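## Task

Take the yellow sponge off the low shelf and set it completely inside the front tote, the one closest to the open edge of the bench. Both totes must stay at their spots on the bench. The cartons beneath the bench must stay at their spots on the floor, neither moved nor rotated. The low shelf must be standing upright at the end or the task fails. The robot must not tip over or finish leaning.

## Robot and tools

ROBOT. A Dexmate Vega: a wheeled base (two steering front wheels, a passive rear caster) carrying a Z-folding torso (hip, knee, waist joints), a head with a camera, and two 7-joint arms, each with a two-finger gripper and a wrist camera. Footprint about 0.70 m long and 0.63 m wide; its front edge sits 0.35 m ahead of the base origin. Cameras: head_camera, left_wrist_camera, right_wrist_camera.

FRAMES. Base frame: origin on the floor at the robot's turning point, x forward, y left, z up, metres. Hand points (left_hand, right_hand) and chest are reported in this frame. A hand point lies between the fingers, 0.033 m back from the closed tips; fingers run along the hand's z axis, close along its y axis, and the wrist camera is on the hand's -x side. Printed hand positions get less accurate at long reach. Odometry frame is the base frame as it stood when the scene began; base_odometry counts wheel turns only, so slip shows up as travel.

TOOL move. Sends one action and returns state plus images (the pictures line lists which camera each image is; images may lag the state slightly). An action uses base and/or joints (optionally with speeds or min_time_s), or target on its own. Calling with no action just reports.
- base: an object with exactly one key, a relative offset from where the base now is. translate_m: metres, forward positive, -2 to 2. strafe_m: metres, left positive, -2 to 2 (heading may drift up to ~0.02 rad). rotate_rad: radians, counter-clockwise positive, -3.2 to 3.2. Changing direction first costs up to ~1.1 s while the front wheels steer.
- joints: an object mapping joint names to absolute angles in radians. Torso: torso_hip_rad 0 to 1.57, torso_knee_rad 0 to 3.141, torso_waist_rad -1.57 to 1.57 (chest forward lean equals knee minus hip minus waist). Arms: left_/right_ shoulder_pitch, shoulder_yaw, upper_arm_roll, elbow, forearm_roll, wrist_pitch, wrist_yaw, gripper. Left arm down is positive shoulder pitch and positive wrist pitch; on the right arm both are negative. Shoulder yaw ranges: left -0.423 to 1.523, right -1.523 to 0.423. Elbows -3.041 to 0.214 (0 straight). Grippers 0 (shut) to 0.785. Head: head_pan_rad -2.792 to 2.792, head_tilt_rad -1.483 to 1.483, head_camera_tilt_rad -1.483 to 1.378 (positive looks down). Keep head_tilt_rad at or below 0 and camera tilt within -1.1 to 0.9 when panning.
- target: absolute pose for one hand: side "left"/"right"; x, y, z in metres in the base frame (-3 to 3); pitch_deg (-30 to 95; 90 points fingers down, 0 level); heading_deg (0 fingers forward, counter-clockwise positive) and roll_deg (default 0, jaw level), both -360 to 360; line_only true demands a straight-line path. Moves up to 45 cm go straight if checks pass, otherwise on an arc that may swing the elbow wide. Poses are checked only against the robot, not the scene, and the robot must be still.
- speeds: per-action caps, translate_m/strafe_m 0.04 to 0.3 m/s, rotate_rad 0.1 to 0.6 rad/s.
- min_time_s: 0.1 to 8, a minimum duration for arm and head motions.
- cameras: list of names, [] for none, omitted or ["all"] for all.

TORSO PRESETS (hip, knee, waist): stand 0.469, 1.617, 1.048 (start); stand_high 0.78, 1.57, 0.44; lean_20 0.52, 1.05, 0.18; lean_45 0.52, 1.05, -0.26; low_lean_45 0, 0, -0.79. Fold the arms before going to low_lean_45. Arm fold (pitch, yaw, upper roll, elbow, forearm roll, wrist pitch, wrist yaw): left 1, 0.5, -0.6, -2.5, 0, -0.9, 0; right -1, -0.5, 0.6, -2.5, 0, 0.9, 0.

GRIPPER. Opening a gives a pad gap near the hand point of about 0.24a - 0.002 m (0.3a at the tips). Fingers are soft, so the reported angle does not prove a grasp; check with cameras. Commanding below the fitting angle squeezes.

RESULT LINES. move: done, or the worst status. base_status/joint_status: done, off_target (still pushing), contact_stop or time_out (target dropped; a stop on one joint halts its whole group), contact_stop_at_<key>, not_followed (collision check held the arm; cause line follows), unfinished, limit_stop_at_motor_heat. Hand status: refused (nothing moved, with reason), reached (within 10 mm and 2 degrees), short (with distance; after short (part of ...) resend). turned_by_wheels and turned_by_imu give turn since last result; an imu turn above 0.03 rad after a straight or sideways drive suggests a bump. base_tilt gives forward/right lean in degrees. A refused call or a stop cancels later move/wait/finished_scene calls in the same reply.

OTHER TOOLS. wait: seconds 0 to 10, returns state and images. zoom_image: camera plus region [x0, y0, x1, y1] in pixels, at most 504 by 504. read_manual: licence texts only. finished_scene: scene number; ends the scene irrevocably, so call nothing after it in that reply.

AVOID. Driving into furniture (the base keeps pushing); knocking the shelf, totes or cartons; tipping the robot (nothing prevents it); arms pressing on each other or a gripper closing on the other hand; pressing against objects long enough to trigger torque faults or motor heat (back away after any stop); dropping or flinging the sponge. The scene keeps running while you think, and objects may get nudged occasionally.

Each tool is called after "Call:" by a JSON object that holds its "op" and its "data", one argument or row to a line.

## Session

Call:
{"op": "move", "data": {
  "joints": {"head_tilt_rad": -0.1, "head_camera_tilt_rad": 0.35},
  "cameras": ["head_camera"]
}}

Call:
{"op": "move", "data": {
  "joints": {"head_pan_rad": -1.4},
  "cameras": ["head_camera"]
}}

Call:
{"op": "move", "data": {
  "joints": {"head_pan_rad": 1.4},
  "cameras": ["head_camera"]
}}

Call:
{"op": "move", "data": {
  "joints": {"head_pan_rad": 2.7},
  "cameras": ["head_camera"]
}}

Scene clock: 0.90 s.
Joint torques (N m): left_arm=[5.76 0.21 -0.75 -3.51 0.92 -1.52 0.03] | right_arm=[-6.53 -3.29 1.71 -4.45 0.14 1.19 -0.06]
move: done
base_odometry: x=+0.000 y=+0.000 heading=+0.000
turned_by_wheels: +0.000
turned_by_imu: +0.000
base_tilt: forward=+0.2 right=-0.8
base_status: not commanded
joint_positions: torso_hip_rad=+0.469 torso_knee_rad=+1.617 torso_waist_rad=+1.048 left_shoulder_pitch_rad=+2.212 left_shoulder_yaw_rad=-0.018 left_upper_arm_roll_rad=-0.010 left_elbow_rad=-1.106 left_forearm_roll_rad=-0.008 left_wrist_pitch_rad=-0.486 left_wrist_yaw_rad=-0.018 left_gripper_rad=+0.005 right_shoulder_pitch_rad=-2.191 right_shoulder_yaw_rad=-0.018 right_upper_arm_roll_rad=+0.006 right_elbow_rad=-1.111 right_forearm_roll_rad=+0.003 right_wrist_pitch_rad=+0.519 right_wrist_yaw_rad=-0.012 right_gripper_rad=+0.005 head_pan_rad=+0.000 head_tilt_rad=-0.100 head_camera_tilt_rad=+0.350
joint_status: all done
chest: x=-0.0112 y=+0.0000 z=+1.4155 quat_wxyz=(+0.999, +0.000, +0.050, +0.000) (m; base frame)
left_hand: x=+0.1884 y=+0.2239 z=+0.6016 quat_wxyz=(+0.413, -0.010, +0.911, -0.007) pitch_deg=+41.3 heading_deg=-0.3 roll_deg=-1.6 back=up (m; base frame)
right_hand: x=+0.2165 y=-0.2457 z=+0.6185 quat_wxyz=(+0.439, -0.003, +0.898, -0.012) pitch_deg=+37.9 heading_deg=-1.3 roll_deg=-1.7 back=up (m; base frame)
pictures: head_camera
Images, in order (width x height): head_camera 896x560.

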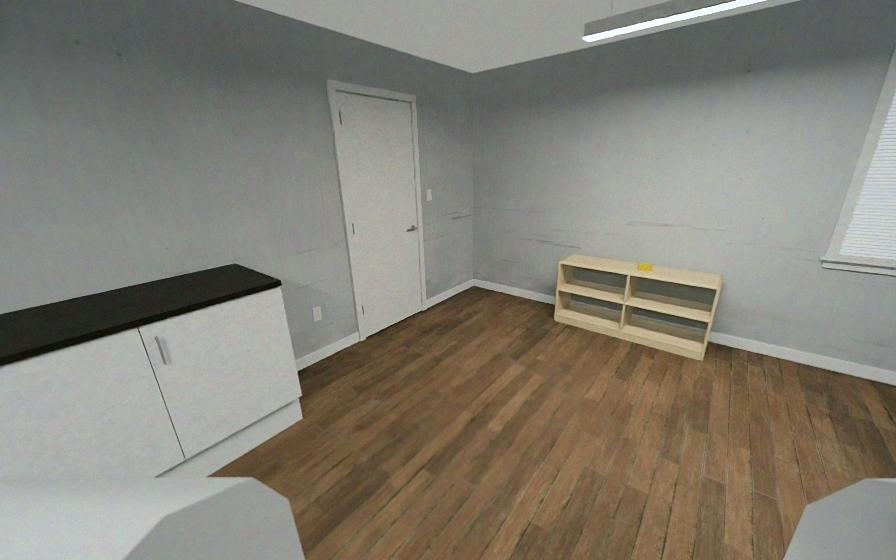

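Scene clock: 2.50 s.
Joint torques (N m): left_arm=[5.13 -1.18 -0.24 -2.56 0.06 -1.31 0.36] | right_arm=[-4.9 -1.36 -0.58 -4.09 -0.02 2.21 -0.21]
move: done
base_odometry: x=+0.000 y=+0.000 heading=+0.000
turned_by_wheels: +0.000
turned_by_imu: +0.000
base_tilt: forward=+0.2 right=-0.7
base_status: not commanded
joint_positions: torso_hip_rad=+0.469 torso_knee_rad=+1.617 torso_waist_rad=+1.048 left_shoulder_pitch_rad=+2.212 left_shoulder_yaw_rad=-0.018 left_upper_arm_roll_rad=-0.010 left_elbow_rad=-1.106 left_forearm_roll_rad=-0.008 left_wrist_pitch_rad=-0.486 left_wrist_yaw_rad=-0.018 left_gripper_rad=+0.005 right_shoulder_pitch_rad=-2.191 right_shoulder_yaw_rad=-0.018 right_upper_arm_roll_rad=+0.006 right_elbow_rad=-1.111 right_forearm_roll_rad=+0.003 right_wrist_pitch_rad=+0.519 right_wrist_yaw_rad=-0.012 right_gripper_rad=+0.005 head_pan_rad=-1.400 head_tilt_rad=-0.100 head_camera_tilt_rad=+0.350
joint_status: all done
chest: x=-0.0112 y=+0.0000 z=+1.4155 quat_wxyz=(+0.999, +0.000, +0.050, +0.000) (m; base frame)
left_hand: x=+0.1884 y=+0.2239 z=+0.6016 quat_wxyz=(+0.413, -0.010, +0.911, -0.007) pitch_deg=+41.3 heading_deg=-0.3 roll_deg=-1.6 back=up (m; base frame)
right_hand: x=+0.2165 y=-0.2457 z=+0.6185 quat_wxyz=(+0.439, -0.003, +0.898, -0.012) pitch_deg=+37.9 heading_deg=-1.3 roll_deg=-1.7 back=up (m; base frame)
pictures: head_camera
Images, in order (width x height): head_camera 896x560.

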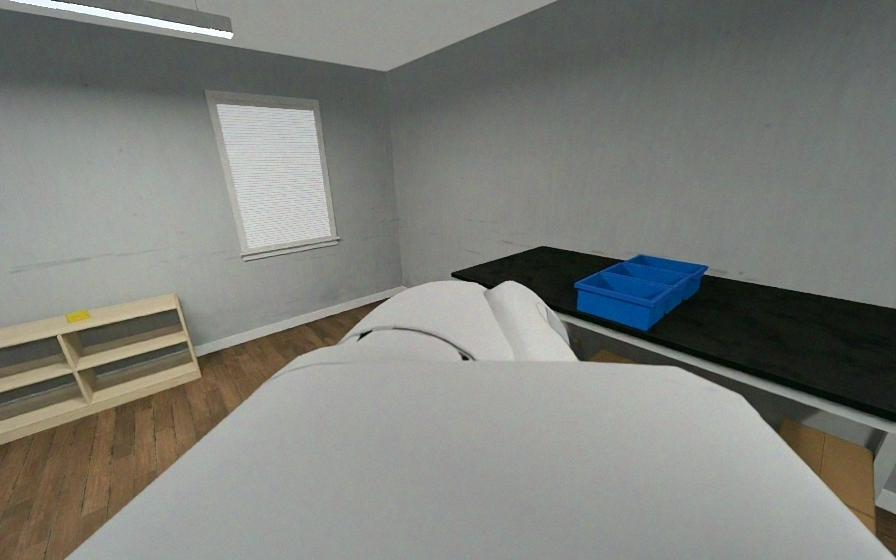

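Scene clock: 5.03 s.
Joint torques (N m): left_arm=[4.64 0.51 -0.02 -4.17 0.3 -1.38 -0.04] | right_arm=[-5.65 -2.02 -1.44 -4.16 -0.51 2.16 0.21]
move: done
base_odometry: x=+0.000 y=+0.000 heading=+0.000
turned_by_wheels: +0.000
turned_by_imu: +0.000
base_tilt: forward=+0.2 right=-0.8
base_status: not commanded
joint_positions: torso_hip_rad=+0.469 torso_knee_rad=+1.617 torso_waist_rad=+1.048 left_shoulder_pitch_rad=+2.212 left_shoulder_yaw_rad=-0.018 left_upper_arm_roll_rad=-0.010 left_elbow_rad=-1.106 left_forearm_roll_rad=-0.008 left_wrist_pitch_rad=-0.486 left_wrist_yaw_rad=-0.018 left_gripper_rad=+0.005 right_shoulder_pitch_rad=-2.191 right_shoulder_yaw_rad=-0.018 right_upper_arm_roll_rad=+0.006 right_elbow_rad=-1.111 right_forearm_roll_rad=+0.003 right_wrist_pitch_rad=+0.519 right_wrist_yaw_rad=-0.012 right_gripper_rad=+0.005 head_pan_rad=+1.400 head_tilt_rad=-0.100 head_camera_tilt_rad=+0.350
joint_status: all done
chest: x=-0.0112 y=+0.0000 z=+1.4155 quat_wxyz=(+0.999, +0.000, +0.050, +0.000) (m; base frame)
left_hand: x=+0.1884 y=+0.2239 z=+0.6016 quat_wxyz=(+0.413, -0.010, +0.911, -0.007) pitch_deg=+41.3 heading_deg=-0.3 roll_deg=-1.6 back=up (m; base frame)
right_hand: x=+0.2165 y=-0.2457 z=+0.6185 quat_wxyz=(+0.439, -0.003, +0.898, -0.012) pitch_deg=+37.9 heading_deg=-1.3 roll_deg=-1.7 back=up (m; base frame)
pictures: head_camera
Images, in order (width x height): head_camera 896x560.

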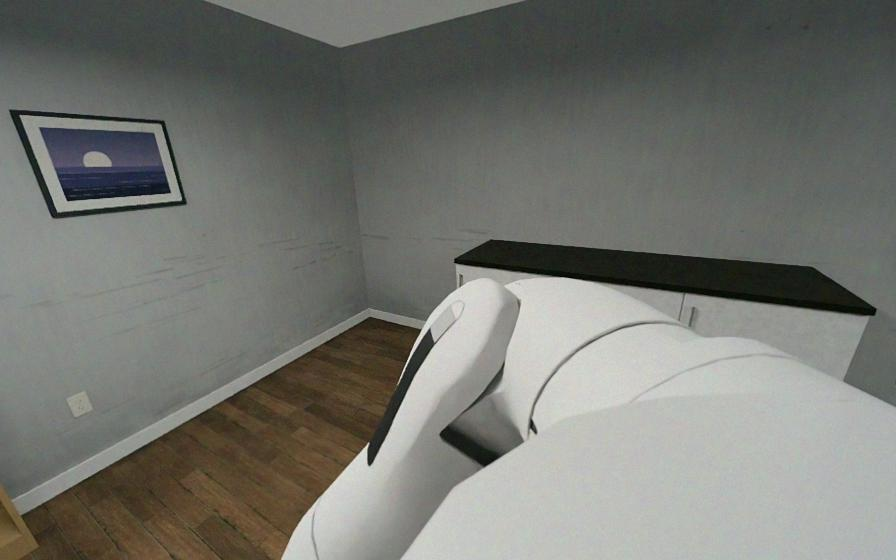

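Scene clock: 6.57 s.
Joint torques (N m): left_arm=[2.38 2.2 -2.25 -2.04 -0.39 -1.88 -0.06] | right_arm=[-5.9 -0.75 1.36 -5.41 -0.44 2.35 -0.09]
move: done
base_odometry: x=+0.000 y=+0.000 heading=+0.000
turned_by_wheels: +0.000
turned_by_imu: +0.000
base_tilt: forward=+0.2 right=-0.8
base_status: not commanded
joint_positions: torso_hip_rad=+0.469 torso_knee_rad=+1.617 torso_waist_rad=+1.048 left_shoulder_pitch_rad=+2.212 left_shoulder_yaw_rad=-0.018 left_upper_arm_roll_rad=-0.010 left_elbow_rad=-1.106 left_forearm_roll_rad=-0.008 left_wrist_pitch_rad=-0.486 left_wrist_yaw_rad=-0.018 left_gripper_rad=+0.005 right_shoulder_pitch_rad=-2.191 right_shoulder_yaw_rad=-0.018 right_upper_arm_roll_rad=+0.006 right_elbow_rad=-1.111 right_forearm_roll_rad=+0.003 right_wrist_pitch_rad=+0.519 right_wrist_yaw_rad=-0.012 right_gripper_rad=+0.005 head_pan_rad=+2.700 head_tilt_rad=-0.100 head_camera_tilt_rad=+0.350
joint_status: all done
chest: x=-0.0112 y=+0.0000 z=+1.4155 quat_wxyz=(+0.999, +0.000, +0.050, +0.000) (m; base frame)
left_hand: x=+0.1884 y=+0.2239 z=+0.6016 quat_wxyz=(+0.413, -0.010, +0.911, -0.007) pitch_deg=+41.3 heading_deg=-0.3 roll_deg=-1.6 back=up (m; base frame)
right_hand: x=+0.2165 y=-0.2457 z=+0.6185 quat_wxyz=(+0.439, -0.003, +0.898, -0.012) pitch_deg=+37.9 heading_deg=-1.3 roll_deg=-1.7 back=up (m; base frame)
pictures: head_camera
Images, in order (width x height): head_camera 896x560.

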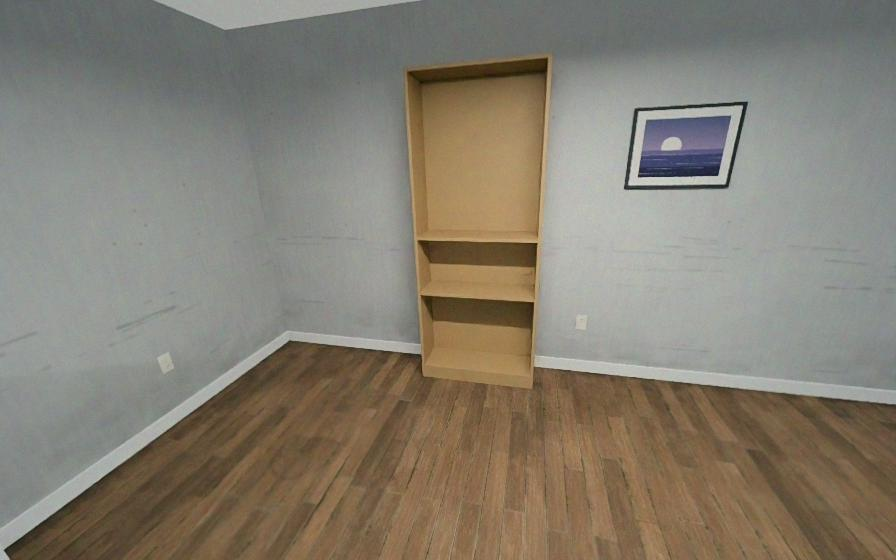

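Call:
{"op": "move", "data": {
  "base": {"rotate_rad": -0.6},
  "joints": {"head_pan_rad": 0, "head_camera_tilt_rad": 0.15, "torso_waist_rad": 0.55, "left_shoulder_pitch_rad": 1.0, "left_shoulder_yaw_rad": 0.5, "left_upper_arm_roll_rad": 0.6, "left_elbow_rad": -1.6, "left_forearm_roll_rad": 0.9, "left_wrist_pitch_rad": -0.8, "left_wrist_yaw_rad": 0.2},
  "cameras": []
}}

Call:
{"op": "move", "data": {
  "base": {"translate_m": 1.6},
  "joints": {"left_shoulder_pitch_rad": -0.487, "left_shoulder_yaw_rad": 0.757, "left_upper_arm_roll_rad": 1.932, "left_elbow_rad": -1.781, "left_forearm_roll_rad": 2.252, "left_wrist_pitch_rad": -1.114, "left_wrist_yaw_rad": 0.454, "left_gripper_rad": 0.45},
  "cameras": ["head_camera"]
}}

Scene clock: 44.10 s.
Joint torques (N m): left_arm=[-14.26 3.1 -1.23 -11.13 -1.78 -0.8 0.85] | right_arm=[-14.61 -1.43 0.02 0.75 0.28 1.54 -0.03]
move: done
base_odometry: x=+0.001 y=+0.000 heading=-0.601
turned_by_wheels: -0.601
turned_by_imu: -0.596
base_tilt: forward=+0.2 right=-0.8
base_status: done
joint_positions: torso_hip_rad=+0.469 torso_knee_rad=+1.617 torso_waist_rad=+0.550 left_shoulder_pitch_rad=+1.004 left_shoulder_yaw_rad=+0.498 left_upper_arm_roll_rad=+0.598 left_elbow_rad=-1.598 left_forearm_roll_rad=+0.897 left_wrist_pitch_rad=-0.799 left_wrist_yaw_rad=+0.199 left_gripper_rad=+0.005 right_shoulder_pitch_rad=-2.191 right_shoulder_yaw_rad=-0.018 right_upper_arm_roll_rad=+0.006 right_elbow_rad=-1.111 right_forearm_roll_rad=+0.003 right_wrist_pitch_rad=+0.519 right_wrist_yaw_rad=-0.012 right_gripper_rad=+0.005 head_pan_rad=+0.000 head_tilt_rad=-0.100 head_camera_tilt_rad=+0.150
joint_status: all done
chest: x=+0.2050 y=+0.0000 z=+1.3678 quat_wxyz=(+0.956, +0.000, +0.295, +0.000) (m; base frame)
left_hand: x=+0.5947 y=-0.1711 z=+1.0198 quat_wxyz=(+0.768, +0.600, +0.225, -0.023) pitch_deg=-10.3 heading_deg=-71.2 roll_deg=+67.7 back=up (m; base frame)
right_hand: x=+0.0243 y=-0.2457 z=+0.5588 quat_wxyz=(+0.204, -0.006, +0.979, -0.011) pitch_deg=+66.4 heading_deg=-2.6 roll_deg=-3.3 back=up (m; base frame)
pictures: none
No camera images: "cameras" was empty.

Scene clock: 52.03 s.
Joint torques (N m): left_arm=[-27.32 1.04 -6.93 -2.47 1.08 -1.49 0.04] | right_arm=[-14.04 0.11 1.03 0.45 -0.16 1.66 -0.41]
move: done
base_odometry: x=+1.320 y=-0.905 heading=-0.602
turned_by_wheels: -0.001
turned_by_imu: +0.007
base_tilt: forward=+0.2 right=-0.8
base_status: done
joint_positions: torso_hip_rad=+0.469 torso_knee_rad=+1.617 torso_waist_rad=+0.550 left_shoulder_pitch_rad=-0.487 left_shoulder_yaw_rad=+0.757 left_upper_arm_roll_rad=+1.932 left_elbow_rad=-1.781 left_forearm_roll_rad=+2.252 left_wrist_pitch_rad=-1.114 left_wrist_yaw_rad=+0.454 left_gripper_rad=+0.450 right_shoulder_pitch_rad=-2.191 right_shoulder_yaw_rad=-0.018 right_upper_arm_roll_rad=+0.006 right_elbow_rad=-1.111 right_forearm_roll_rad=+0.003 right_wrist_pitch_rad=+0.519 right_wrist_yaw_rad=-0.012 right_gripper_rad=+0.005 head_pan_rad=+0.000 head_tilt_rad=-0.100 head_camera_tilt_rad=+0.150
joint_status: all done
chest: x=+0.2050 y=+0.0000 z=+1.3678 quat_wxyz=(+0.956, +0.000, +0.295, +0.000) (m; base frame)
left_hand: x=+0.6597 y=+0.1899 z=+0.7998 quat_wxyz=(+0.000, +0.799, -0.601, +0.000) pitch_deg=+90.0 heading_deg=+106.1 roll_deg=+0.0 (m; base frame)
right_hand: x=+0.0243 y=-0.2457 z=+0.5588 quat_wxyz=(+0.204, -0.006, +0.979, -0.011) pitch_deg=+66.4 heading_deg=-2.6 roll_deg=-3.3 back=up (m; base frame)
pictures: head_camera
Images, in order (width x height): head_camera 896x560.

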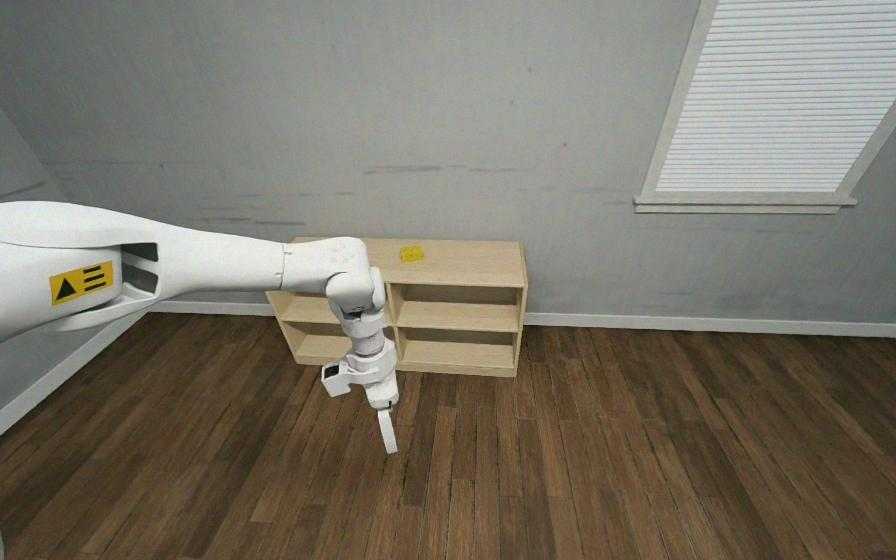

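Call:
{"op": "move", "data": {
  "base": {"translate_m": 0.85},
  "joints": {"head_camera_tilt_rad": 0.6},
  "cameras": []
}}

Call:
{"op": "move", "data": {
  "base": {"rotate_rad": -0.06},
  "cameras": ["head_camera", "left_wrist_camera"]
}}

Scene clock: 93.50 s.
Joint torques (N m): left_arm=[-26.19 -1.89 -8 -1.49 -0.56 -0.69 0.04] | right_arm=[-13.97 0.05 0.89 1.43 -0.09 1.88 -0.3]
move: done
base_odometry: x=+2.021 y=-1.387 heading=-0.603
turned_by_wheels: -0.001
turned_by_imu: +0.005
base_tilt: forward=+0.3 right=-0.8
base_status: done
joint_positions: torso_hip_rad=+0.469 torso_knee_rad=+1.617 torso_waist_rad=+0.550 left_shoulder_pitch_rad=-0.487 left_shoulder_yaw_rad=+0.757 left_upper_arm_roll_rad=+1.932 left_elbow_rad=-1.781 left_forearm_roll_rad=+2.252 left_wrist_pitch_rad=-1.114 left_wrist_yaw_rad=+0.454 left_gripper_rad=+0.450 right_shoulder_pitch_rad=-2.191 right_shoulder_yaw_rad=-0.018 right_upper_arm_roll_rad=+0.006 right_elbow_rad=-1.111 right_forearm_roll_rad=+0.003 right_wrist_pitch_rad=+0.519 right_wrist_yaw_rad=-0.012 right_gripper_rad=+0.005 head_pan_rad=+0.000 head_tilt_rad=-0.100 head_camera_tilt_rad=+0.600
joint_status: all done
chest: x=+0.2051 y=+0.0000 z=+1.3678 quat_wxyz=(+0.956, +0.000, +0.295, +0.000) (m; base frame)
left_hand: x=+0.6597 y=+0.1900 z=+0.7998 quat_wxyz=(+0.000, +0.799, -0.601, +0.000) pitch_deg=+90.0 heading_deg=+106.1 roll_deg=+0.0 (m; base frame)
right_hand: x=+0.0243 y=-0.2457 z=+0.5588 quat_wxyz=(+0.204, -0.006, +0.979, -0.011) pitch_deg=+66.4 heading_deg=-2.6 roll_deg=-3.3 back=up (m; base frame)
pictures: none
No camera images: "cameras" was empty.

Scene clock: 95.80 s.
Joint torques (N m): left_arm=[-23.15 -0.05 -3.99 -1.49 0.71 -0.54 0.06] | right_arm=[-14.85 -0.32 -0.42 0.2 -0.43 1.16 -0.03]
move: done
base_odometry: x=+2.021 y=-1.386 heading=-0.663
turned_by_wheels: -0.060
turned_by_imu: -0.061
base_tilt: forward=+0.2 right=-0.8
base_status: done
joint_positions: torso_hip_rad=+0.469 torso_knee_rad=+1.617 torso_waist_rad=+0.550 left_shoulder_pitch_rad=-0.487 left_shoulder_yaw_rad=+0.757 left_upper_arm_roll_rad=+1.932 left_elbow_rad=-1.781 left_forearm_roll_rad=+2.252 left_wrist_pitch_rad=-1.114 left_wrist_yaw_rad=+0.454 left_gripper_rad=+0.450 right_shoulder_pitch_rad=-2.191 right_shoulder_yaw_rad=-0.018 right_upper_arm_roll_rad=+0.006 right_elbow_rad=-1.111 right_forearm_roll_rad=+0.003 right_wrist_pitch_rad=+0.519 right_wrist_yaw_rad=-0.012 right_gripper_rad=+0.005 head_pan_rad=+0.000 head_tilt_rad=-0.100 head_camera_tilt_rad=+0.600
joint_status: not commanded
chest: x=+0.2050 y=+0.0000 z=+1.3678 quat_wxyz=(+0.956, +0.000, +0.295, +0.000) (m; base frame)
left_hand: x=+0.6597 y=+0.1900 z=+0.7999 quat_wxyz=(+0.000, +0.799, -0.601, +0.000) pitch_deg=+90.0 heading_deg=+106.1 roll_deg=+0.0 (m; base frame)
right_hand: x=+0.0243 y=-0.2457 z=+0.5588 quat_wxyz=(+0.204, -0.006, +0.979, -0.011) pitch_deg=+66.4 heading_deg=-2.6 roll_deg=-3.3 back=up (m; base frame)
pictures: head_camera, left_wrist_camera
Images, in order (width x height): head_camera 896x560, left_wrist_camera 672x420.

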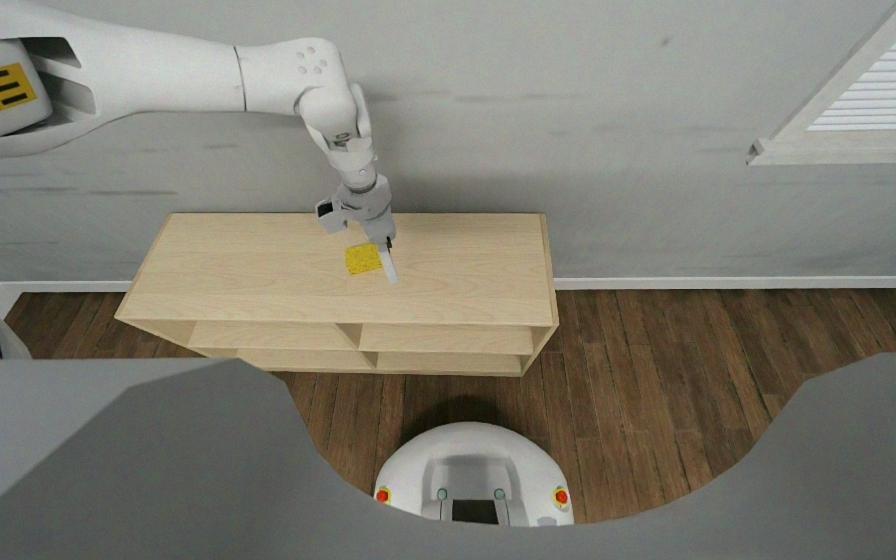

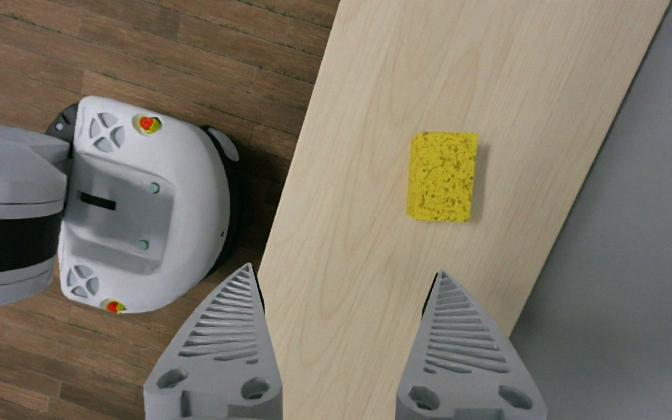

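Call:
{"op": "move", "data": {
  "base": {"translate_m": 0.09},
  "cameras": []
}}

Call:
{"op": "move", "data": {
  "target": {"side": "left", "x": 0.652, "y": 0.302, "z": 0.72, "pitch_deg": 90, "heading_deg": 101, "line_only": true},
  "cameras": ["left_wrist_camera"]
}}

Scene clock: 124.30 s.
Joint torques (N m): left_arm=[-26.6 -1.49 -4.64 -0.92 0.45 -0.1 0.29] | right_arm=[-15.15 0.12 1.25 1.36 -0.58 0.74 -0.08]
move: done
base_odometry: x=+2.092 y=-1.442 heading=-0.664
turned_by_wheels: -0.001
turned_by_imu: +0.000
base_tilt: forward=+0.2 right=-0.8
base_status: done
joint_positions: torso_hip_rad=+0.469 torso_knee_rad=+1.617 torso_waist_rad=+0.550 left_shoulder_pitch_rad=-0.487 left_shoulder_yaw_rad=+0.757 left_upper_arm_roll_rad=+1.932 left_elbow_rad=-1.781 left_forearm_roll_rad=+2.252 left_wrist_pitch_rad=-1.114 left_wrist_yaw_rad=+0.454 left_gripper_rad=+0.450 right_shoulder_pitch_rad=-2.191 right_shoulder_yaw_rad=-0.018 right_upper_arm_roll_rad=+0.006 right_elbow_rad=-1.111 right_forearm_roll_rad=+0.003 right_wrist_pitch_rad=+0.519 right_wrist_yaw_rad=-0.012 right_gripper_rad=+0.005 head_pan_rad=+0.000 head_tilt_rad=-0.100 head_camera_tilt_rad=+0.600
joint_status: not commanded
chest: x=+0.2051 y=+0.0000 z=+1.3678 quat_wxyz=(+0.956, +0.000, +0.295, +0.000) (m; base frame)
left_hand: x=+0.6597 y=+0.1900 z=+0.7998 quat_wxyz=(+0.000, +0.799, -0.601, +0.000) pitch_deg=+90.0 heading_deg=+106.1 roll_deg=+0.0 (m; base frame)
right_hand: x=+0.0243 y=-0.2457 z=+0.5588 quat_wxyz=(+0.204, -0.006, +0.979, -0.011) pitch_deg=+66.4 heading_deg=-2.6 roll_deg=-3.3 back=up (m; base frame)
pictures: none
No camera images: "cameras" was empty.

Scene clock: 127.13 s.
Joint torques (N m): left_arm=[-13.15 -0.71 -4.28 1.42 0.7 0.15 0.43] | right_arm=[-14.67 -0.6 -1.06 2.02 -0.3 1.57 -0.09]
move: done
base_odometry: x=+2.092 y=-1.442 heading=-0.664
turned_by_wheels: +0.000
turned_by_imu: +0.000
base_tilt: forward=+0.3 right=-0.8
base_status: not commanded
joint_positions: torso_hip_rad=+0.469 torso_knee_rad=+1.617 torso_waist_rad=+0.550 left_shoulder_pitch_rad=-0.435 left_shoulder_yaw_rad=+0.903 left_upper_arm_roll_rad=+2.140 left_elbow_rad=-1.625 left_forearm_roll_rad=+2.530 left_wrist_pitch_rad=-0.714 left_wrist_yaw_rad=+0.578 left_gripper_rad=+0.450 right_shoulder_pitch_rad=-2.191 right_shoulder_yaw_rad=-0.018 right_upper_arm_roll_rad=+0.006 right_elbow_rad=-1.111 right_forearm_roll_rad=+0.003 right_wrist_pitch_rad=+0.519 right_wrist_yaw_rad=-0.012 right_gripper_rad=+0.005 head_pan_rad=+0.000 head_tilt_rad=-0.100 head_camera_tilt_rad=+0.600
joint_status: not commanded
chest: x=+0.2051 y=+0.0000 z=+1.3678 quat_wxyz=(+0.956, +0.000, +0.295, +0.000) (m; base frame)
left_hand: x=+0.6525 y=+0.3008 z=+0.7208 quat_wxyz=(+0.000, +0.772, -0.636, +0.000) pitch_deg=+90.0 heading_deg=+101.1 roll_deg=+0.0 (m; base frame)
left_hand_status: reached (straight line, planned for 1.6 s): 2 mm and 0.1 deg off.
right_hand: x=+0.0243 y=-0.2457 z=+0.5588 quat_wxyz=(+0.204, -0.006, +0.979, -0.011) pitch_deg=+66.4 heading_deg=-2.6 roll_deg=-3.3 back=up (m; base frame)
pictures: left_wrist_camera
Images, in order (width x height): left_wrist_camera 672x420.

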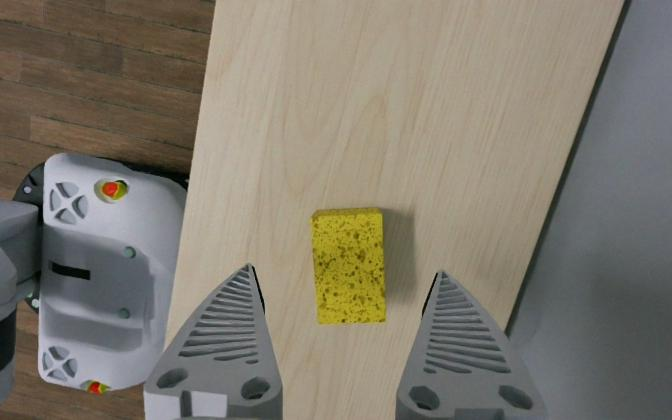

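Call:
{"op": "move", "data": {
  "target": {"side": "left", "x": 0.657, "y": 0.303, "z": 0.651, "pitch_deg": 90, "heading_deg": 103, "line_only": true},
  "cameras": ["left_wrist_camera"]
}}

Call:
{"op": "move", "data": {
  "joints": {"left_gripper_rad": 0.15},
  "cameras": ["left_wrist_camera"]
}}

Scene clock: 135.43 s.
Joint torques (N m): left_arm=[-14.22 -0.08 -8.71 2.6 0.66 0.13 0.29] | right_arm=[-14.59 -0.84 0.23 2.07 -0.58 0.63 -0.08]
move: done
base_odometry: x=+2.092 y=-1.442 heading=-0.664
turned_by_wheels: +0.000
turned_by_imu: +0.001
base_tilt: forward=+0.2 right=-0.7
base_status: not commanded
joint_positions: torso_hip_rad=+0.469 torso_knee_rad=+1.617 torso_waist_rad=+0.550 left_shoulder_pitch_rad=-0.254 left_shoulder_yaw_rad=+0.767 left_upper_arm_roll_rad=+2.093 left_elbow_rad=-1.342 left_forearm_roll_rad=+2.510 left_wrist_pitch_rad=-0.595 left_wrist_yaw_rad=+0.541 left_gripper_rad=+0.450 right_shoulder_pitch_rad=-2.191 right_shoulder_yaw_rad=-0.018 right_upper_arm_roll_rad=+0.006 right_elbow_rad=-1.111 right_forearm_roll_rad=+0.003 right_wrist_pitch_rad=+0.519 right_wrist_yaw_rad=-0.012 right_gripper_rad=+0.005 head_pan_rad=+0.000 head_tilt_rad=-0.100 head_camera_tilt_rad=+0.600
joint_status: not commanded
chest: x=+0.2051 y=+0.0000 z=+1.3678 quat_wxyz=(+0.956, +0.000, +0.295, +0.000) (m; base frame)
left_hand: x=+0.6571 y=+0.3031 z=+0.6520 quat_wxyz=(+0.000, +0.782, -0.623, +0.000) pitch_deg=+90.0 heading_deg=+103.0 roll_deg=+0.0 (m; base frame)
left_hand_status: reached (straight line, planned for 1.2 s): 1 mm and 0.0 deg off.
right_hand: x=+0.0243 y=-0.2457 z=+0.5588 quat_wxyz=(+0.204, -0.006, +0.979, -0.011) pitch_deg=+66.4 heading_deg=-2.6 roll_deg=-3.3 back=up (m; base frame)
pictures: left_wrist_camera
Images, in order (width x height): left_wrist_camera 672x420.

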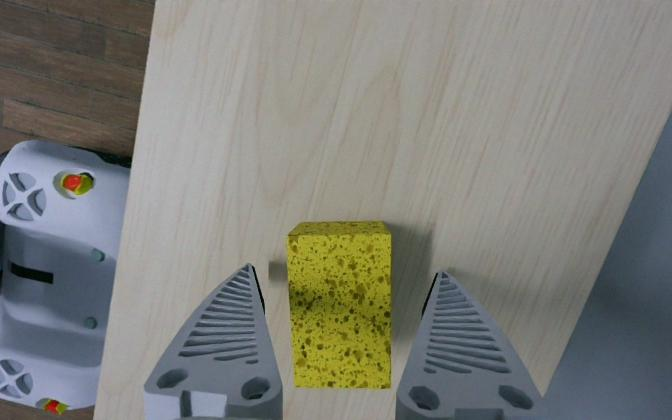

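Scene clock: 136.27 s.
Joint torques (N m): left_arm=[-12.31 0.12 -6.98 3.65 0.87 0.7 -0.27] | right_arm=[-14.33 -1.11 -0.78 0.93 -0.05 1.66 -0.49]
move: done
base_odometry: x=+2.092 y=-1.442 heading=-0.664
turned_by_wheels: +0.000
turned_by_imu: +0.000
base_tilt: forward=+0.3 right=-0.7
base_status: not commanded
joint_positions: torso_hip_rad=+0.469 torso_knee_rad=+1.617 torso_waist_rad=+0.550 left_shoulder_pitch_rad=-0.252 left_shoulder_yaw_rad=+0.765 left_upper_arm_roll_rad=+2.093 left_elbow_rad=-1.338 left_forearm_roll_rad=+2.510 left_wrist_pitch_rad=-0.594 left_wrist_yaw_rad=+0.540 left_gripper_rad=+0.150 right_shoulder_pitch_rad=-2.191 right_shoulder_yaw_rad=-0.018 right_upper_arm_roll_rad=+0.006 right_elbow_rad=-1.111 right_forearm_roll_rad=+0.003 right_wrist_pitch_rad=+0.519 right_wrist_yaw_rad=-0.012 right_gripper_rad=+0.005 head_pan_rad=+0.000 head_tilt_rad=-0.100 head_camera_tilt_rad=+0.600
joint_status: all done
chest: x=+0.2051 y=+0.0000 z=+1.3678 quat_wxyz=(+0.956, +0.000, +0.295, +0.000) (m; base frame)
left_hand: x=+0.6571 y=+0.3031 z=+0.6512 quat_wxyz=(+0.000, +0.783, -0.623, +0.000) pitch_deg=+90.0 heading_deg=+103.0 roll_deg=+0.0 (m; base frame)
right_hand: x=+0.0243 y=-0.2457 z=+0.5588 quat_wxyz=(+0.204, -0.006, +0.979, -0.011) pitch_deg=+66.4 heading_deg=-2.6 roll_deg=-3.3 back=up (m; base frame)
pictures: left_wrist_camera
Images, in order (width x height): left_wrist_camera 672x420.

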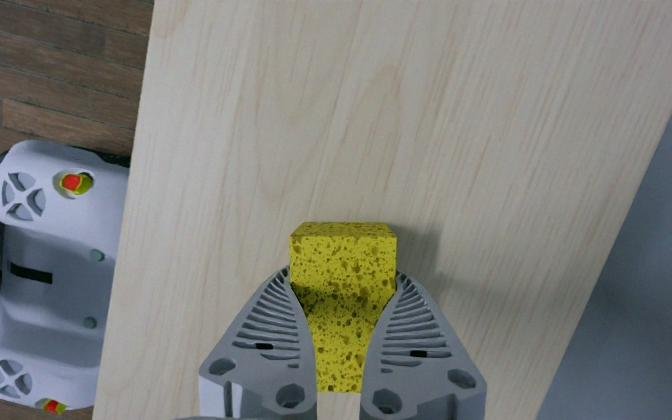

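Call:
{"op": "move", "data": {
  "target": {"side": "left", "x": 0.64, "y": 0.29, "z": 0.77, "pitch_deg": 90, "heading_deg": 103, "line_only": true},
  "cameras": []
}}

Call:
{"op": "move", "data": {
  "base": {"translate_m": -1.2},
  "joints": {"left_shoulder_pitch_rad": -1.404, "left_shoulder_yaw_rad": 0.918, "left_upper_arm_roll_rad": 1.909, "left_elbow_rad": -2.538, "left_forearm_roll_rad": 1.459, "left_wrist_pitch_rad": -1.34, "left_wrist_yaw_rad": -0.104},
  "cameras": ["left_wrist_camera"]
}}

Call:
{"op": "move", "data": {
  "base": {"translate_m": -1.016},
  "joints": {"head_camera_tilt_rad": 0.3},
  "cameras": []
}}

Call:
{"op": "move", "data": {
  "base": {"rotate_rad": -1.571},
  "cameras": ["head_camera", "left_wrist_camera"]
}}

Scene clock: 160.57 s.
Joint torques (N m): left_arm=[-24.47 2.65 -5.19 -1.19 0.28 -0.47 0.14] | right_arm=[-15.83 -1.64 -0.5 1.04 -0.2 -0.07 -0.04]
move: done
base_odometry: x=+2.092 y=-1.442 heading=-0.664
turned_by_wheels: +0.000
turned_by_imu: +0.001
base_tilt: forward=+0.3 right=-0.8
base_status: not commanded
joint_positions: torso_hip_rad=+0.469 torso_knee_rad=+1.617 torso_waist_rad=+0.550 left_shoulder_pitch_rad=-0.542 left_shoulder_yaw_rad=+0.984 left_upper_arm_roll_rad=+2.137 left_elbow_rad=-1.820 left_forearm_roll_rad=+2.482 left_wrist_pitch_rad=-0.859 left_wrist_yaw_rad=+0.572 left_gripper_rad=+0.150 right_shoulder_pitch_rad=-2.191 right_shoulder_yaw_rad=-0.018 right_upper_arm_roll_rad=+0.006 right_elbow_rad=-1.111 right_forearm_roll_rad=+0.003 right_wrist_pitch_rad=+0.519 right_wrist_yaw_rad=-0.012 right_gripper_rad=+0.005 head_pan_rad=+0.000 head_tilt_rad=-0.100 head_camera_tilt_rad=+0.600
joint_status: not commanded
chest: x=+0.2051 y=+0.0000 z=+1.3678 quat_wxyz=(+0.956, +0.000, +0.295, +0.000) (m; base frame)
left_hand: x=+0.6402 y=+0.2901 z=+0.7689 quat_wxyz=(+0.000, +0.783, -0.623, +0.000) pitch_deg=+90.0 heading_deg=+103.0 roll_deg=+0.0 (m; base frame)
left_hand_status: reached (straight line, planned for 1.9 s): 1 mm and 0.0 deg off.
right_hand: x=+0.0243 y=-0.2457 z=+0.5588 quat_wxyz=(+0.204, -0.006, +0.979, -0.011) pitch_deg=+66.4 heading_deg=-2.6 roll_deg=-3.3 back=up (m; base frame)
pictures: none
No camera images: "cameras" was empty.

Scene clock: 166.23 s.
Joint torques (N m): left_arm=[-19.9 -0.48 -8.83 3.44 1.13 -0.33 -1.06] | right_arm=[-17.51 -2.26 -1.45 -0.21 -0.4 0.95 -0.36]
move: done
base_odometry: x=+1.148 y=-0.701 heading=-0.666
turned_by_wheels: -0.001
turned_by_imu: -0.009
base_tilt: forward=+0.2 right=-0.8
base_status: done
joint_positions: torso_hip_rad=+0.469 torso_knee_rad=+1.617 torso_waist_rad=+0.550 left_shoulder_pitch_rad=-1.403 left_shoulder_yaw_rad=+0.918 left_upper_arm_roll_rad=+1.909 left_elbow_rad=-2.538 left_forearm_roll_rad=+1.459 left_wrist_pitch_rad=-1.340 left_wrist_yaw_rad=-0.104 left_gripper_rad=+0.150 right_shoulder_pitch_rad=-2.191 right_shoulder_yaw_rad=-0.018 right_upper_arm_roll_rad=+0.006 right_elbow_rad=-1.111 right_forearm_roll_rad=+0.003 right_wrist_pitch_rad=+0.519 right_wrist_yaw_rad=-0.012 right_gripper_rad=+0.005 head_pan_rad=+0.000 head_tilt_rad=-0.100 head_camera_tilt_rad=+0.600
joint_status: all done
chest: x=+0.2050 y=+0.0000 z=+1.3678 quat_wxyz=(+0.956, +0.000, +0.295, +0.000) (m; base frame)
left_hand: x=+0.6499 y=+0.1392 z=+1.1499 quat_wxyz=(-0.173, +0.682, -0.684, +0.192) pitch_deg=+60.0 heading_deg=-3.0 roll_deg=+87.1 (m; base frame)
right_hand: x=+0.0243 y=-0.2457 z=+0.5588 quat_wxyz=(+0.204, -0.006, +0.979, -0.011) pitch_deg=+66.4 heading_deg=-2.6 roll_deg=-3.3 back=up (m; base frame)
pictures: left_wrist_camera
Images, in order (width x height): left_wrist_camera 672x420.

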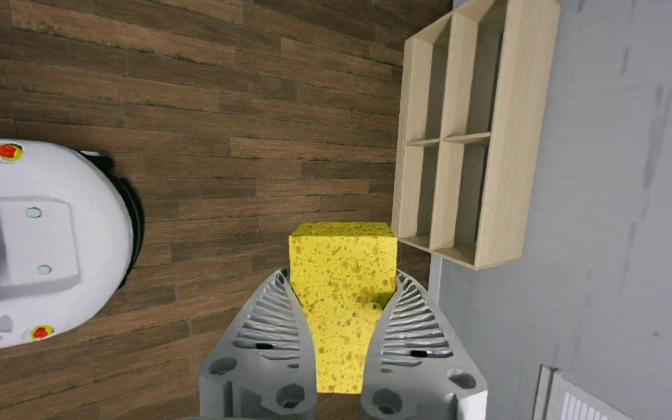

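Scene clock: 171.27 s.
Joint torques (N m): left_arm=[-17.53 -2.65 -10.82 7.36 1.66 -0.12 -0.82] | right_arm=[-15.04 -1.1 -0.1 -0.45 -0.21 2.26 -0.52]
move: done
base_odometry: x=+0.349 y=-0.073 heading=-0.667
turned_by_wheels: -0.001
turned_by_imu: -0.007
base_tilt: forward=+0.2 right=-0.7
base_status: done
joint_positions: torso_hip_rad=+0.469 torso_knee_rad=+1.617 torso_waist_rad=+0.550 left_shoulder_pitch_rad=-1.404 left_shoulder_yaw_rad=+0.918 left_upper_arm_roll_rad=+1.909 left_elbow_rad=-2.538 left_forearm_roll_rad=+1.459 left_wrist_pitch_rad=-1.340 left_wrist_yaw_rad=-0.104 left_gripper_rad=+0.150 right_shoulder_pitch_rad=-2.191 right_shoulder_yaw_rad=-0.018 right_upper_arm_roll_rad=+0.006 right_elbow_rad=-1.111 right_forearm_roll_rad=+0.003 right_wrist_pitch_rad=+0.519 right_wrist_yaw_rad=-0.012 right_gripper_rad=+0.005 head_pan_rad=+0.000 head_tilt_rad=-0.100 head_camera_tilt_rad=+0.300
joint_status: all done
chest: x=+0.2050 y=+0.0000 z=+1.3678 quat_wxyz=(+0.956, +0.000, +0.295, +0.000) (m; base frame)
left_hand: x=+0.6499 y=+0.1393 z=+1.1500 quat_wxyz=(-0.173, +0.682, -0.684, +0.192) pitch_deg=+60.0 heading_deg=-3.0 roll_deg=+87.1 (m; base frame)
right_hand: x=+0.0243 y=-0.2457 z=+0.5588 quat_wxyz=(+0.204, -0.006, +0.979, -0.011) pitch_deg=+66.4 heading_deg=-2.6 roll_deg=-3.3 back=up (m; base frame)
pictures: none
No camera images: "cameras" was empty.

Scene clock: 175.43 s.
Joint torques (N m): left_arm=[-21.47 -1.29 -8.21 6.44 1.2 -1.15 -0.92] | right_arm=[-13.27 -2.2 -0.15 0.36 -0.39 1.01 -0.09]
move: done
base_odometry: x=+0.351 y=-0.073 heading=-2.241
turned_by_wheels: -1.574
turned_by_imu: -1.563
base_tilt: forward=+0.2 right=-0.8
base_status: done
joint_positions: torso_hip_rad=+0.469 torso_knee_rad=+1.617 torso_waist_rad=+0.550 left_shoulder_pitch_rad=-1.404 left_shoulder_yaw_rad=+0.918 left_upper_arm_roll_rad=+1.909 left_elbow_rad=-2.538 left_forearm_roll_rad=+1.459 left_wrist_pitch_rad=-1.340 left_wrist_yaw_rad=-0.104 left_gripper_rad=+0.150 right_shoulder_pitch_rad=-2.191 right_shoulder_yaw_rad=-0.018 right_upper_arm_roll_rad=+0.006 right_elbow_rad=-1.111 right_forearm_roll_rad=+0.003 right_wrist_pitch_rad=+0.519 right_wrist_yaw_rad=-0.012 right_gripper_rad=+0.005 head_pan_rad=+0.000 head_tilt_rad=-0.100 head_camera_tilt_rad=+0.300
joint_status: not commanded
chest: x=+0.2050 y=+0.0000 z=+1.3678 quat_wxyz=(+0.956, +0.000, +0.295, +0.000) (m; base frame)
left_hand: x=+0.6499 y=+0.1393 z=+1.1500 quat_wxyz=(-0.173, +0.682, -0.684, +0.192) pitch_deg=+60.0 heading_deg=-3.0 roll_deg=+87.1 (m; base frame)
right_hand: x=+0.0243 y=-0.2457 z=+0.5588 quat_wxyz=(+0.204, -0.006, +0.979, -0.011) pitch_deg=+66.4 heading_deg=-2.6 roll_deg=-3.3 back=up (m; base frame)
pictures: head_camera, left_wrist_camera
Images, in order (width x height): head_camera 896x560, left_wrist_camera 672x420.

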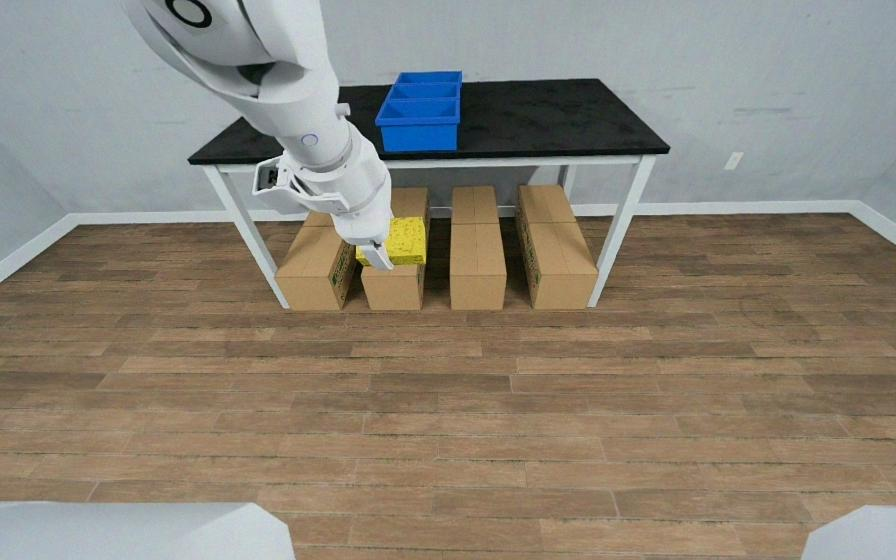

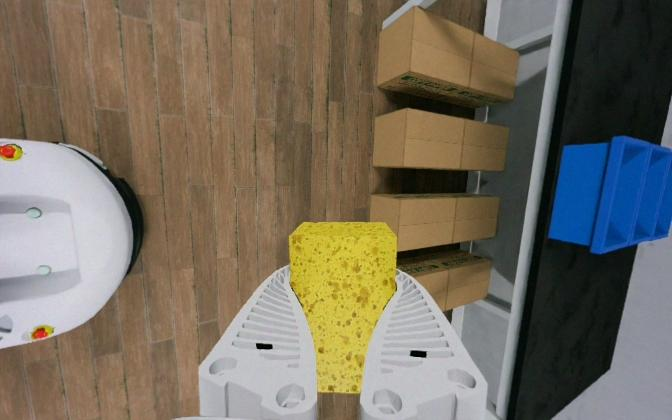

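Call:
{"op": "move", "data": {
  "base": {"translate_m": 0.765},
  "joints": {"head_camera_tilt_rad": 0.6},
  "cameras": []
}}

Call:
{"op": "move", "data": {
  "target": {"side": "left", "x": 0.8, "y": 0.15, "z": 1.1, "pitch_deg": 72, "heading_deg": 0, "roll_deg": 90},
  "cameras": ["head_camera", "left_wrist_camera"]
}}

Scene clock: 201.60 s.
Joint torques (N m): left_arm=[-20.94 -1.24 -8.69 5.27 1.26 -0.64 -0.64] | right_arm=[-15.85 -0.23 2.29 0.81 -0.35 0.01 -0.56]
move: done
base_odometry: x=-0.124 y=-0.673 heading=-2.242
turned_by_wheels: -0.001
turned_by_imu: +0.003
base_tilt: forward=+0.3 right=-0.8
base_status: done
joint_positions: torso_hip_rad=+0.469 torso_knee_rad=+1.617 torso_waist_rad=+0.550 left_shoulder_pitch_rad=-1.404 left_shoulder_yaw_rad=+0.918 left_upper_arm_roll_rad=+1.909 left_elbow_rad=-2.538 left_forearm_roll_rad=+1.459 left_wrist_pitch_rad=-1.340 left_wrist_yaw_rad=-0.104 left_gripper_rad=+0.150 right_shoulder_pitch_rad=-2.191 right_shoulder_yaw_rad=-0.018 right_upper_arm_roll_rad=+0.006 right_elbow_rad=-1.111 right_forearm_roll_rad=+0.003 right_wrist_pitch_rad=+0.519 right_wrist_yaw_rad=-0.012 right_gripper_rad=+0.005 head_pan_rad=+0.000 head_tilt_rad=-0.100 head_camera_tilt_rad=+0.600
joint_status: all done
chest: x=+0.2051 y=+0.0000 z=+1.3678 quat_wxyz=(+0.956, +0.000, +0.295, +0.000) (m; base frame)
left_hand: x=+0.6499 y=+0.1393 z=+1.1499 quat_wxyz=(-0.173, +0.682, -0.684, +0.192) pitch_deg=+60.0 heading_deg=-3.0 roll_deg=+87.1 (m; base frame)
right_hand: x=+0.0243 y=-0.2457 z=+0.5588 quat_wxyz=(+0.204, -0.006, +0.979, -0.011) pitch_deg=+66.4 heading_deg=-2.6 roll_deg=-3.3 back=up (m; base frame)
pictures: none
No camera images: "cameras" was empty.

Scene clock: 206.43 s.
Joint torques (N m): left_arm=[-13.07 0.96 -6.11 5.98 1.27 0.27 -0.19] | right_arm=[-15.04 -0.54 -0.14 0.39 -0.27 1.39 0.25]
move: done
base_odometry: x=-0.124 y=-0.673 heading=-2.242
turned_by_wheels: +0.000
turned_by_imu: +0.001
base_tilt: forward=+0.2 right=-0.7
base_status: not commanded
joint_positions: torso_hip_rad=+0.469 torso_knee_rad=+1.617 torso_waist_rad=+0.550 left_shoulder_pitch_rad=-1.228 left_shoulder_yaw_rad=+0.630 left_upper_arm_roll_rad=+2.151 left_elbow_rad=-1.837 left_forearm_roll_rad=+2.292 left_wrist_pitch_rad=-0.939 left_wrist_yaw_rad=+0.774 left_gripper_rad=+0.150 right_shoulder_pitch_rad=-2.191 right_shoulder_yaw_rad=-0.018 right_upper_arm_roll_rad=+0.006 right_elbow_rad=-1.111 right_forearm_roll_rad=+0.003 right_wrist_pitch_rad=+0.519 right_wrist_yaw_rad=-0.012 right_gripper_rad=+0.005 head_pan_rad=+0.000 head_tilt_rad=-0.100 head_camera_tilt_rad=+0.600
joint_status: not commanded
chest: x=+0.2051 y=+0.0000 z=+1.3678 quat_wxyz=(+0.956, +0.000, +0.295, +0.000) (m; base frame)
left_hand: x=+0.7994 y=+0.1497 z=+1.1004 quat_wxyz=(-0.111, +0.698, -0.698, +0.111) pitch_deg=+71.9 heading_deg=-0.1 roll_deg=+89.9 (m; base frame)
left_hand_status: reached (straight line, planned for 3.6 s): 1 mm and 0.1 deg off.
right_hand: x=+0.0243 y=-0.2457 z=+0.5588 quat_wxyz=(+0.204, -0.006, +0.979, -0.011) pitch_deg=+66.4 heading_deg=-2.6 roll_deg=-3.3 back=up (m; base frame)
pictures: head_camera, left_wrist_camera
Images, in order (width x height): head_camera 896x560, left_wrist_camera 672x420.

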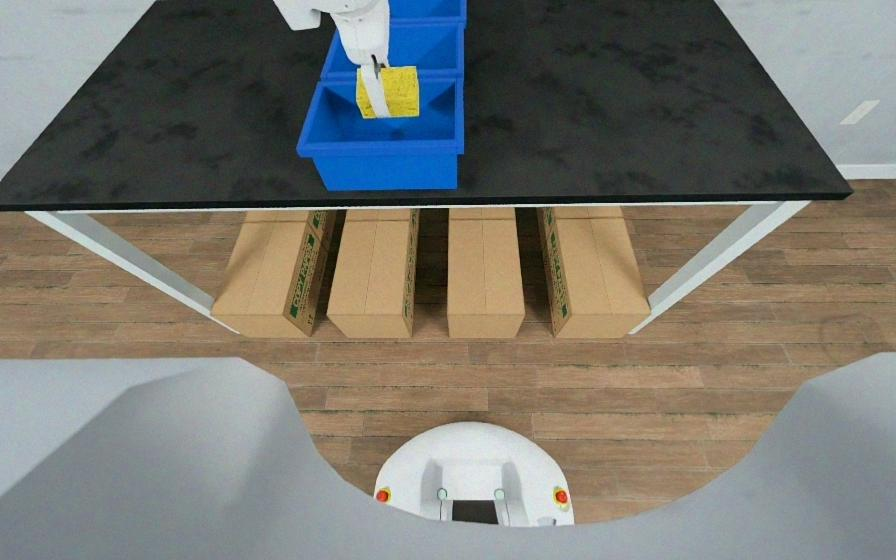

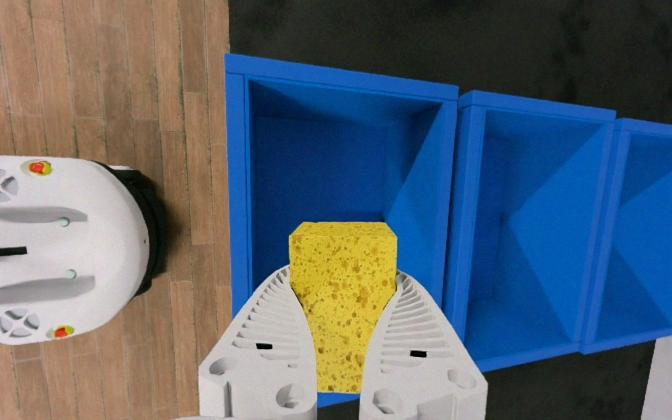

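Call:
{"op": "move", "data": {
  "target": {"side": "left", "x": 0.833, "y": 0.17, "z": 0.978, "pitch_deg": 72, "heading_deg": 0, "roll_deg": 90, "line_only": true},
  "cameras": ["head_camera", "left_wrist_camera"]
}}

Scene clock: 222.67 s.
Joint torques (N m): left_arm=[-12.71 -1.77 -4.4 6.2 0.74 -0.18 -0.54] | right_arm=[-14.77 1.23 0.18 -0.09 0.11 0.38 -0.16]
move: done
base_odometry: x=-0.124 y=-0.673 heading=-2.242
turned_by_wheels: +0.000
turned_by_imu: +0.001
base_tilt: forward=+0.3 right=-0.8
base_status: not commanded
joint_positions: torso_hip_rad=+0.469 torso_knee_rad=+1.617 torso_waist_rad=+0.550 left_shoulder_pitch_rad=-0.977 left_shoulder_yaw_rad=+0.607 left_upper_arm_roll_rad=+2.195 left_elbow_rad=-1.692 left_forearm_roll_rad=+2.361 left_wrist_pitch_rad=-0.819 left_wrist_yaw_rad=+0.620 left_gripper_rad=+0.150 right_shoulder_pitch_rad=-2.191 right_shoulder_yaw_rad=-0.018 right_upper_arm_roll_rad=+0.006 right_elbow_rad=-1.111 right_forearm_roll_rad=+0.003 right_wrist_pitch_rad=+0.519 right_wrist_yaw_rad=-0.012 right_gripper_rad=+0.005 head_pan_rad=+0.000 head_tilt_rad=-0.100 head_camera_tilt_rad=+0.600
joint_status: not commanded
chest: x=+0.2051 y=+0.0000 z=+1.3678 quat_wxyz=(+0.956, +0.000, +0.295, +0.000) (m; base frame)
left_hand: x=+0.8327 y=+0.1696 z=+0.9799 quat_wxyz=(-0.111, +0.698, -0.698, +0.111) pitch_deg=+72.0 heading_deg=+0.0 roll_deg=+90.0 (m; base frame)
left_hand_status: reached (straight line, planned for 1.1 s): 2 mm and 0.0 deg off.
right_hand: x=+0.0243 y=-0.2457 z=+0.5588 quat_wxyz=(+0.204, -0.006, +0.979, -0.011) pitch_deg=+66.4 heading_deg=-2.6 roll_deg=-3.3 back=up (m; base frame)
pictures: head_camera, left_wrist_camera
Images, in order (width x height): head_camera 896x560, left_wrist_camera 672x420.

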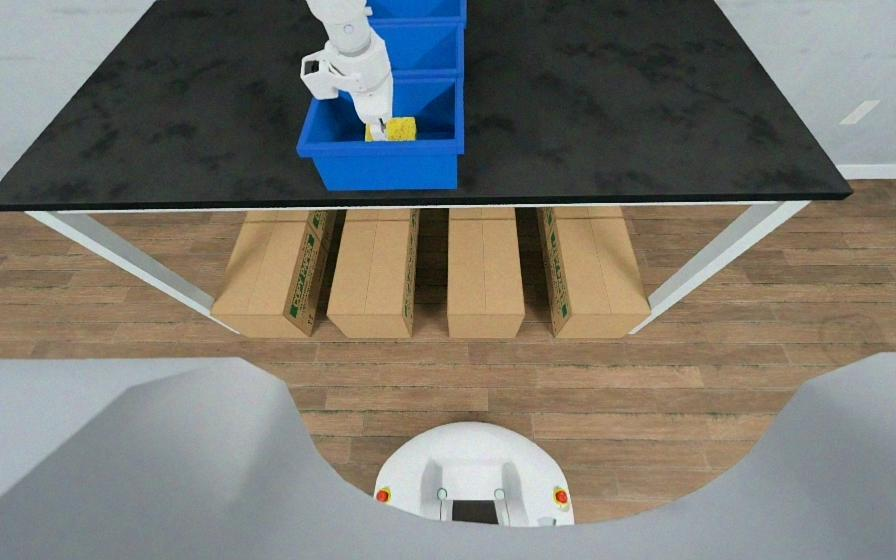

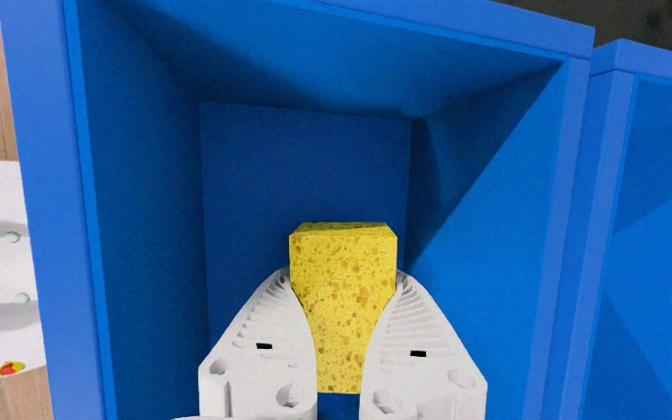

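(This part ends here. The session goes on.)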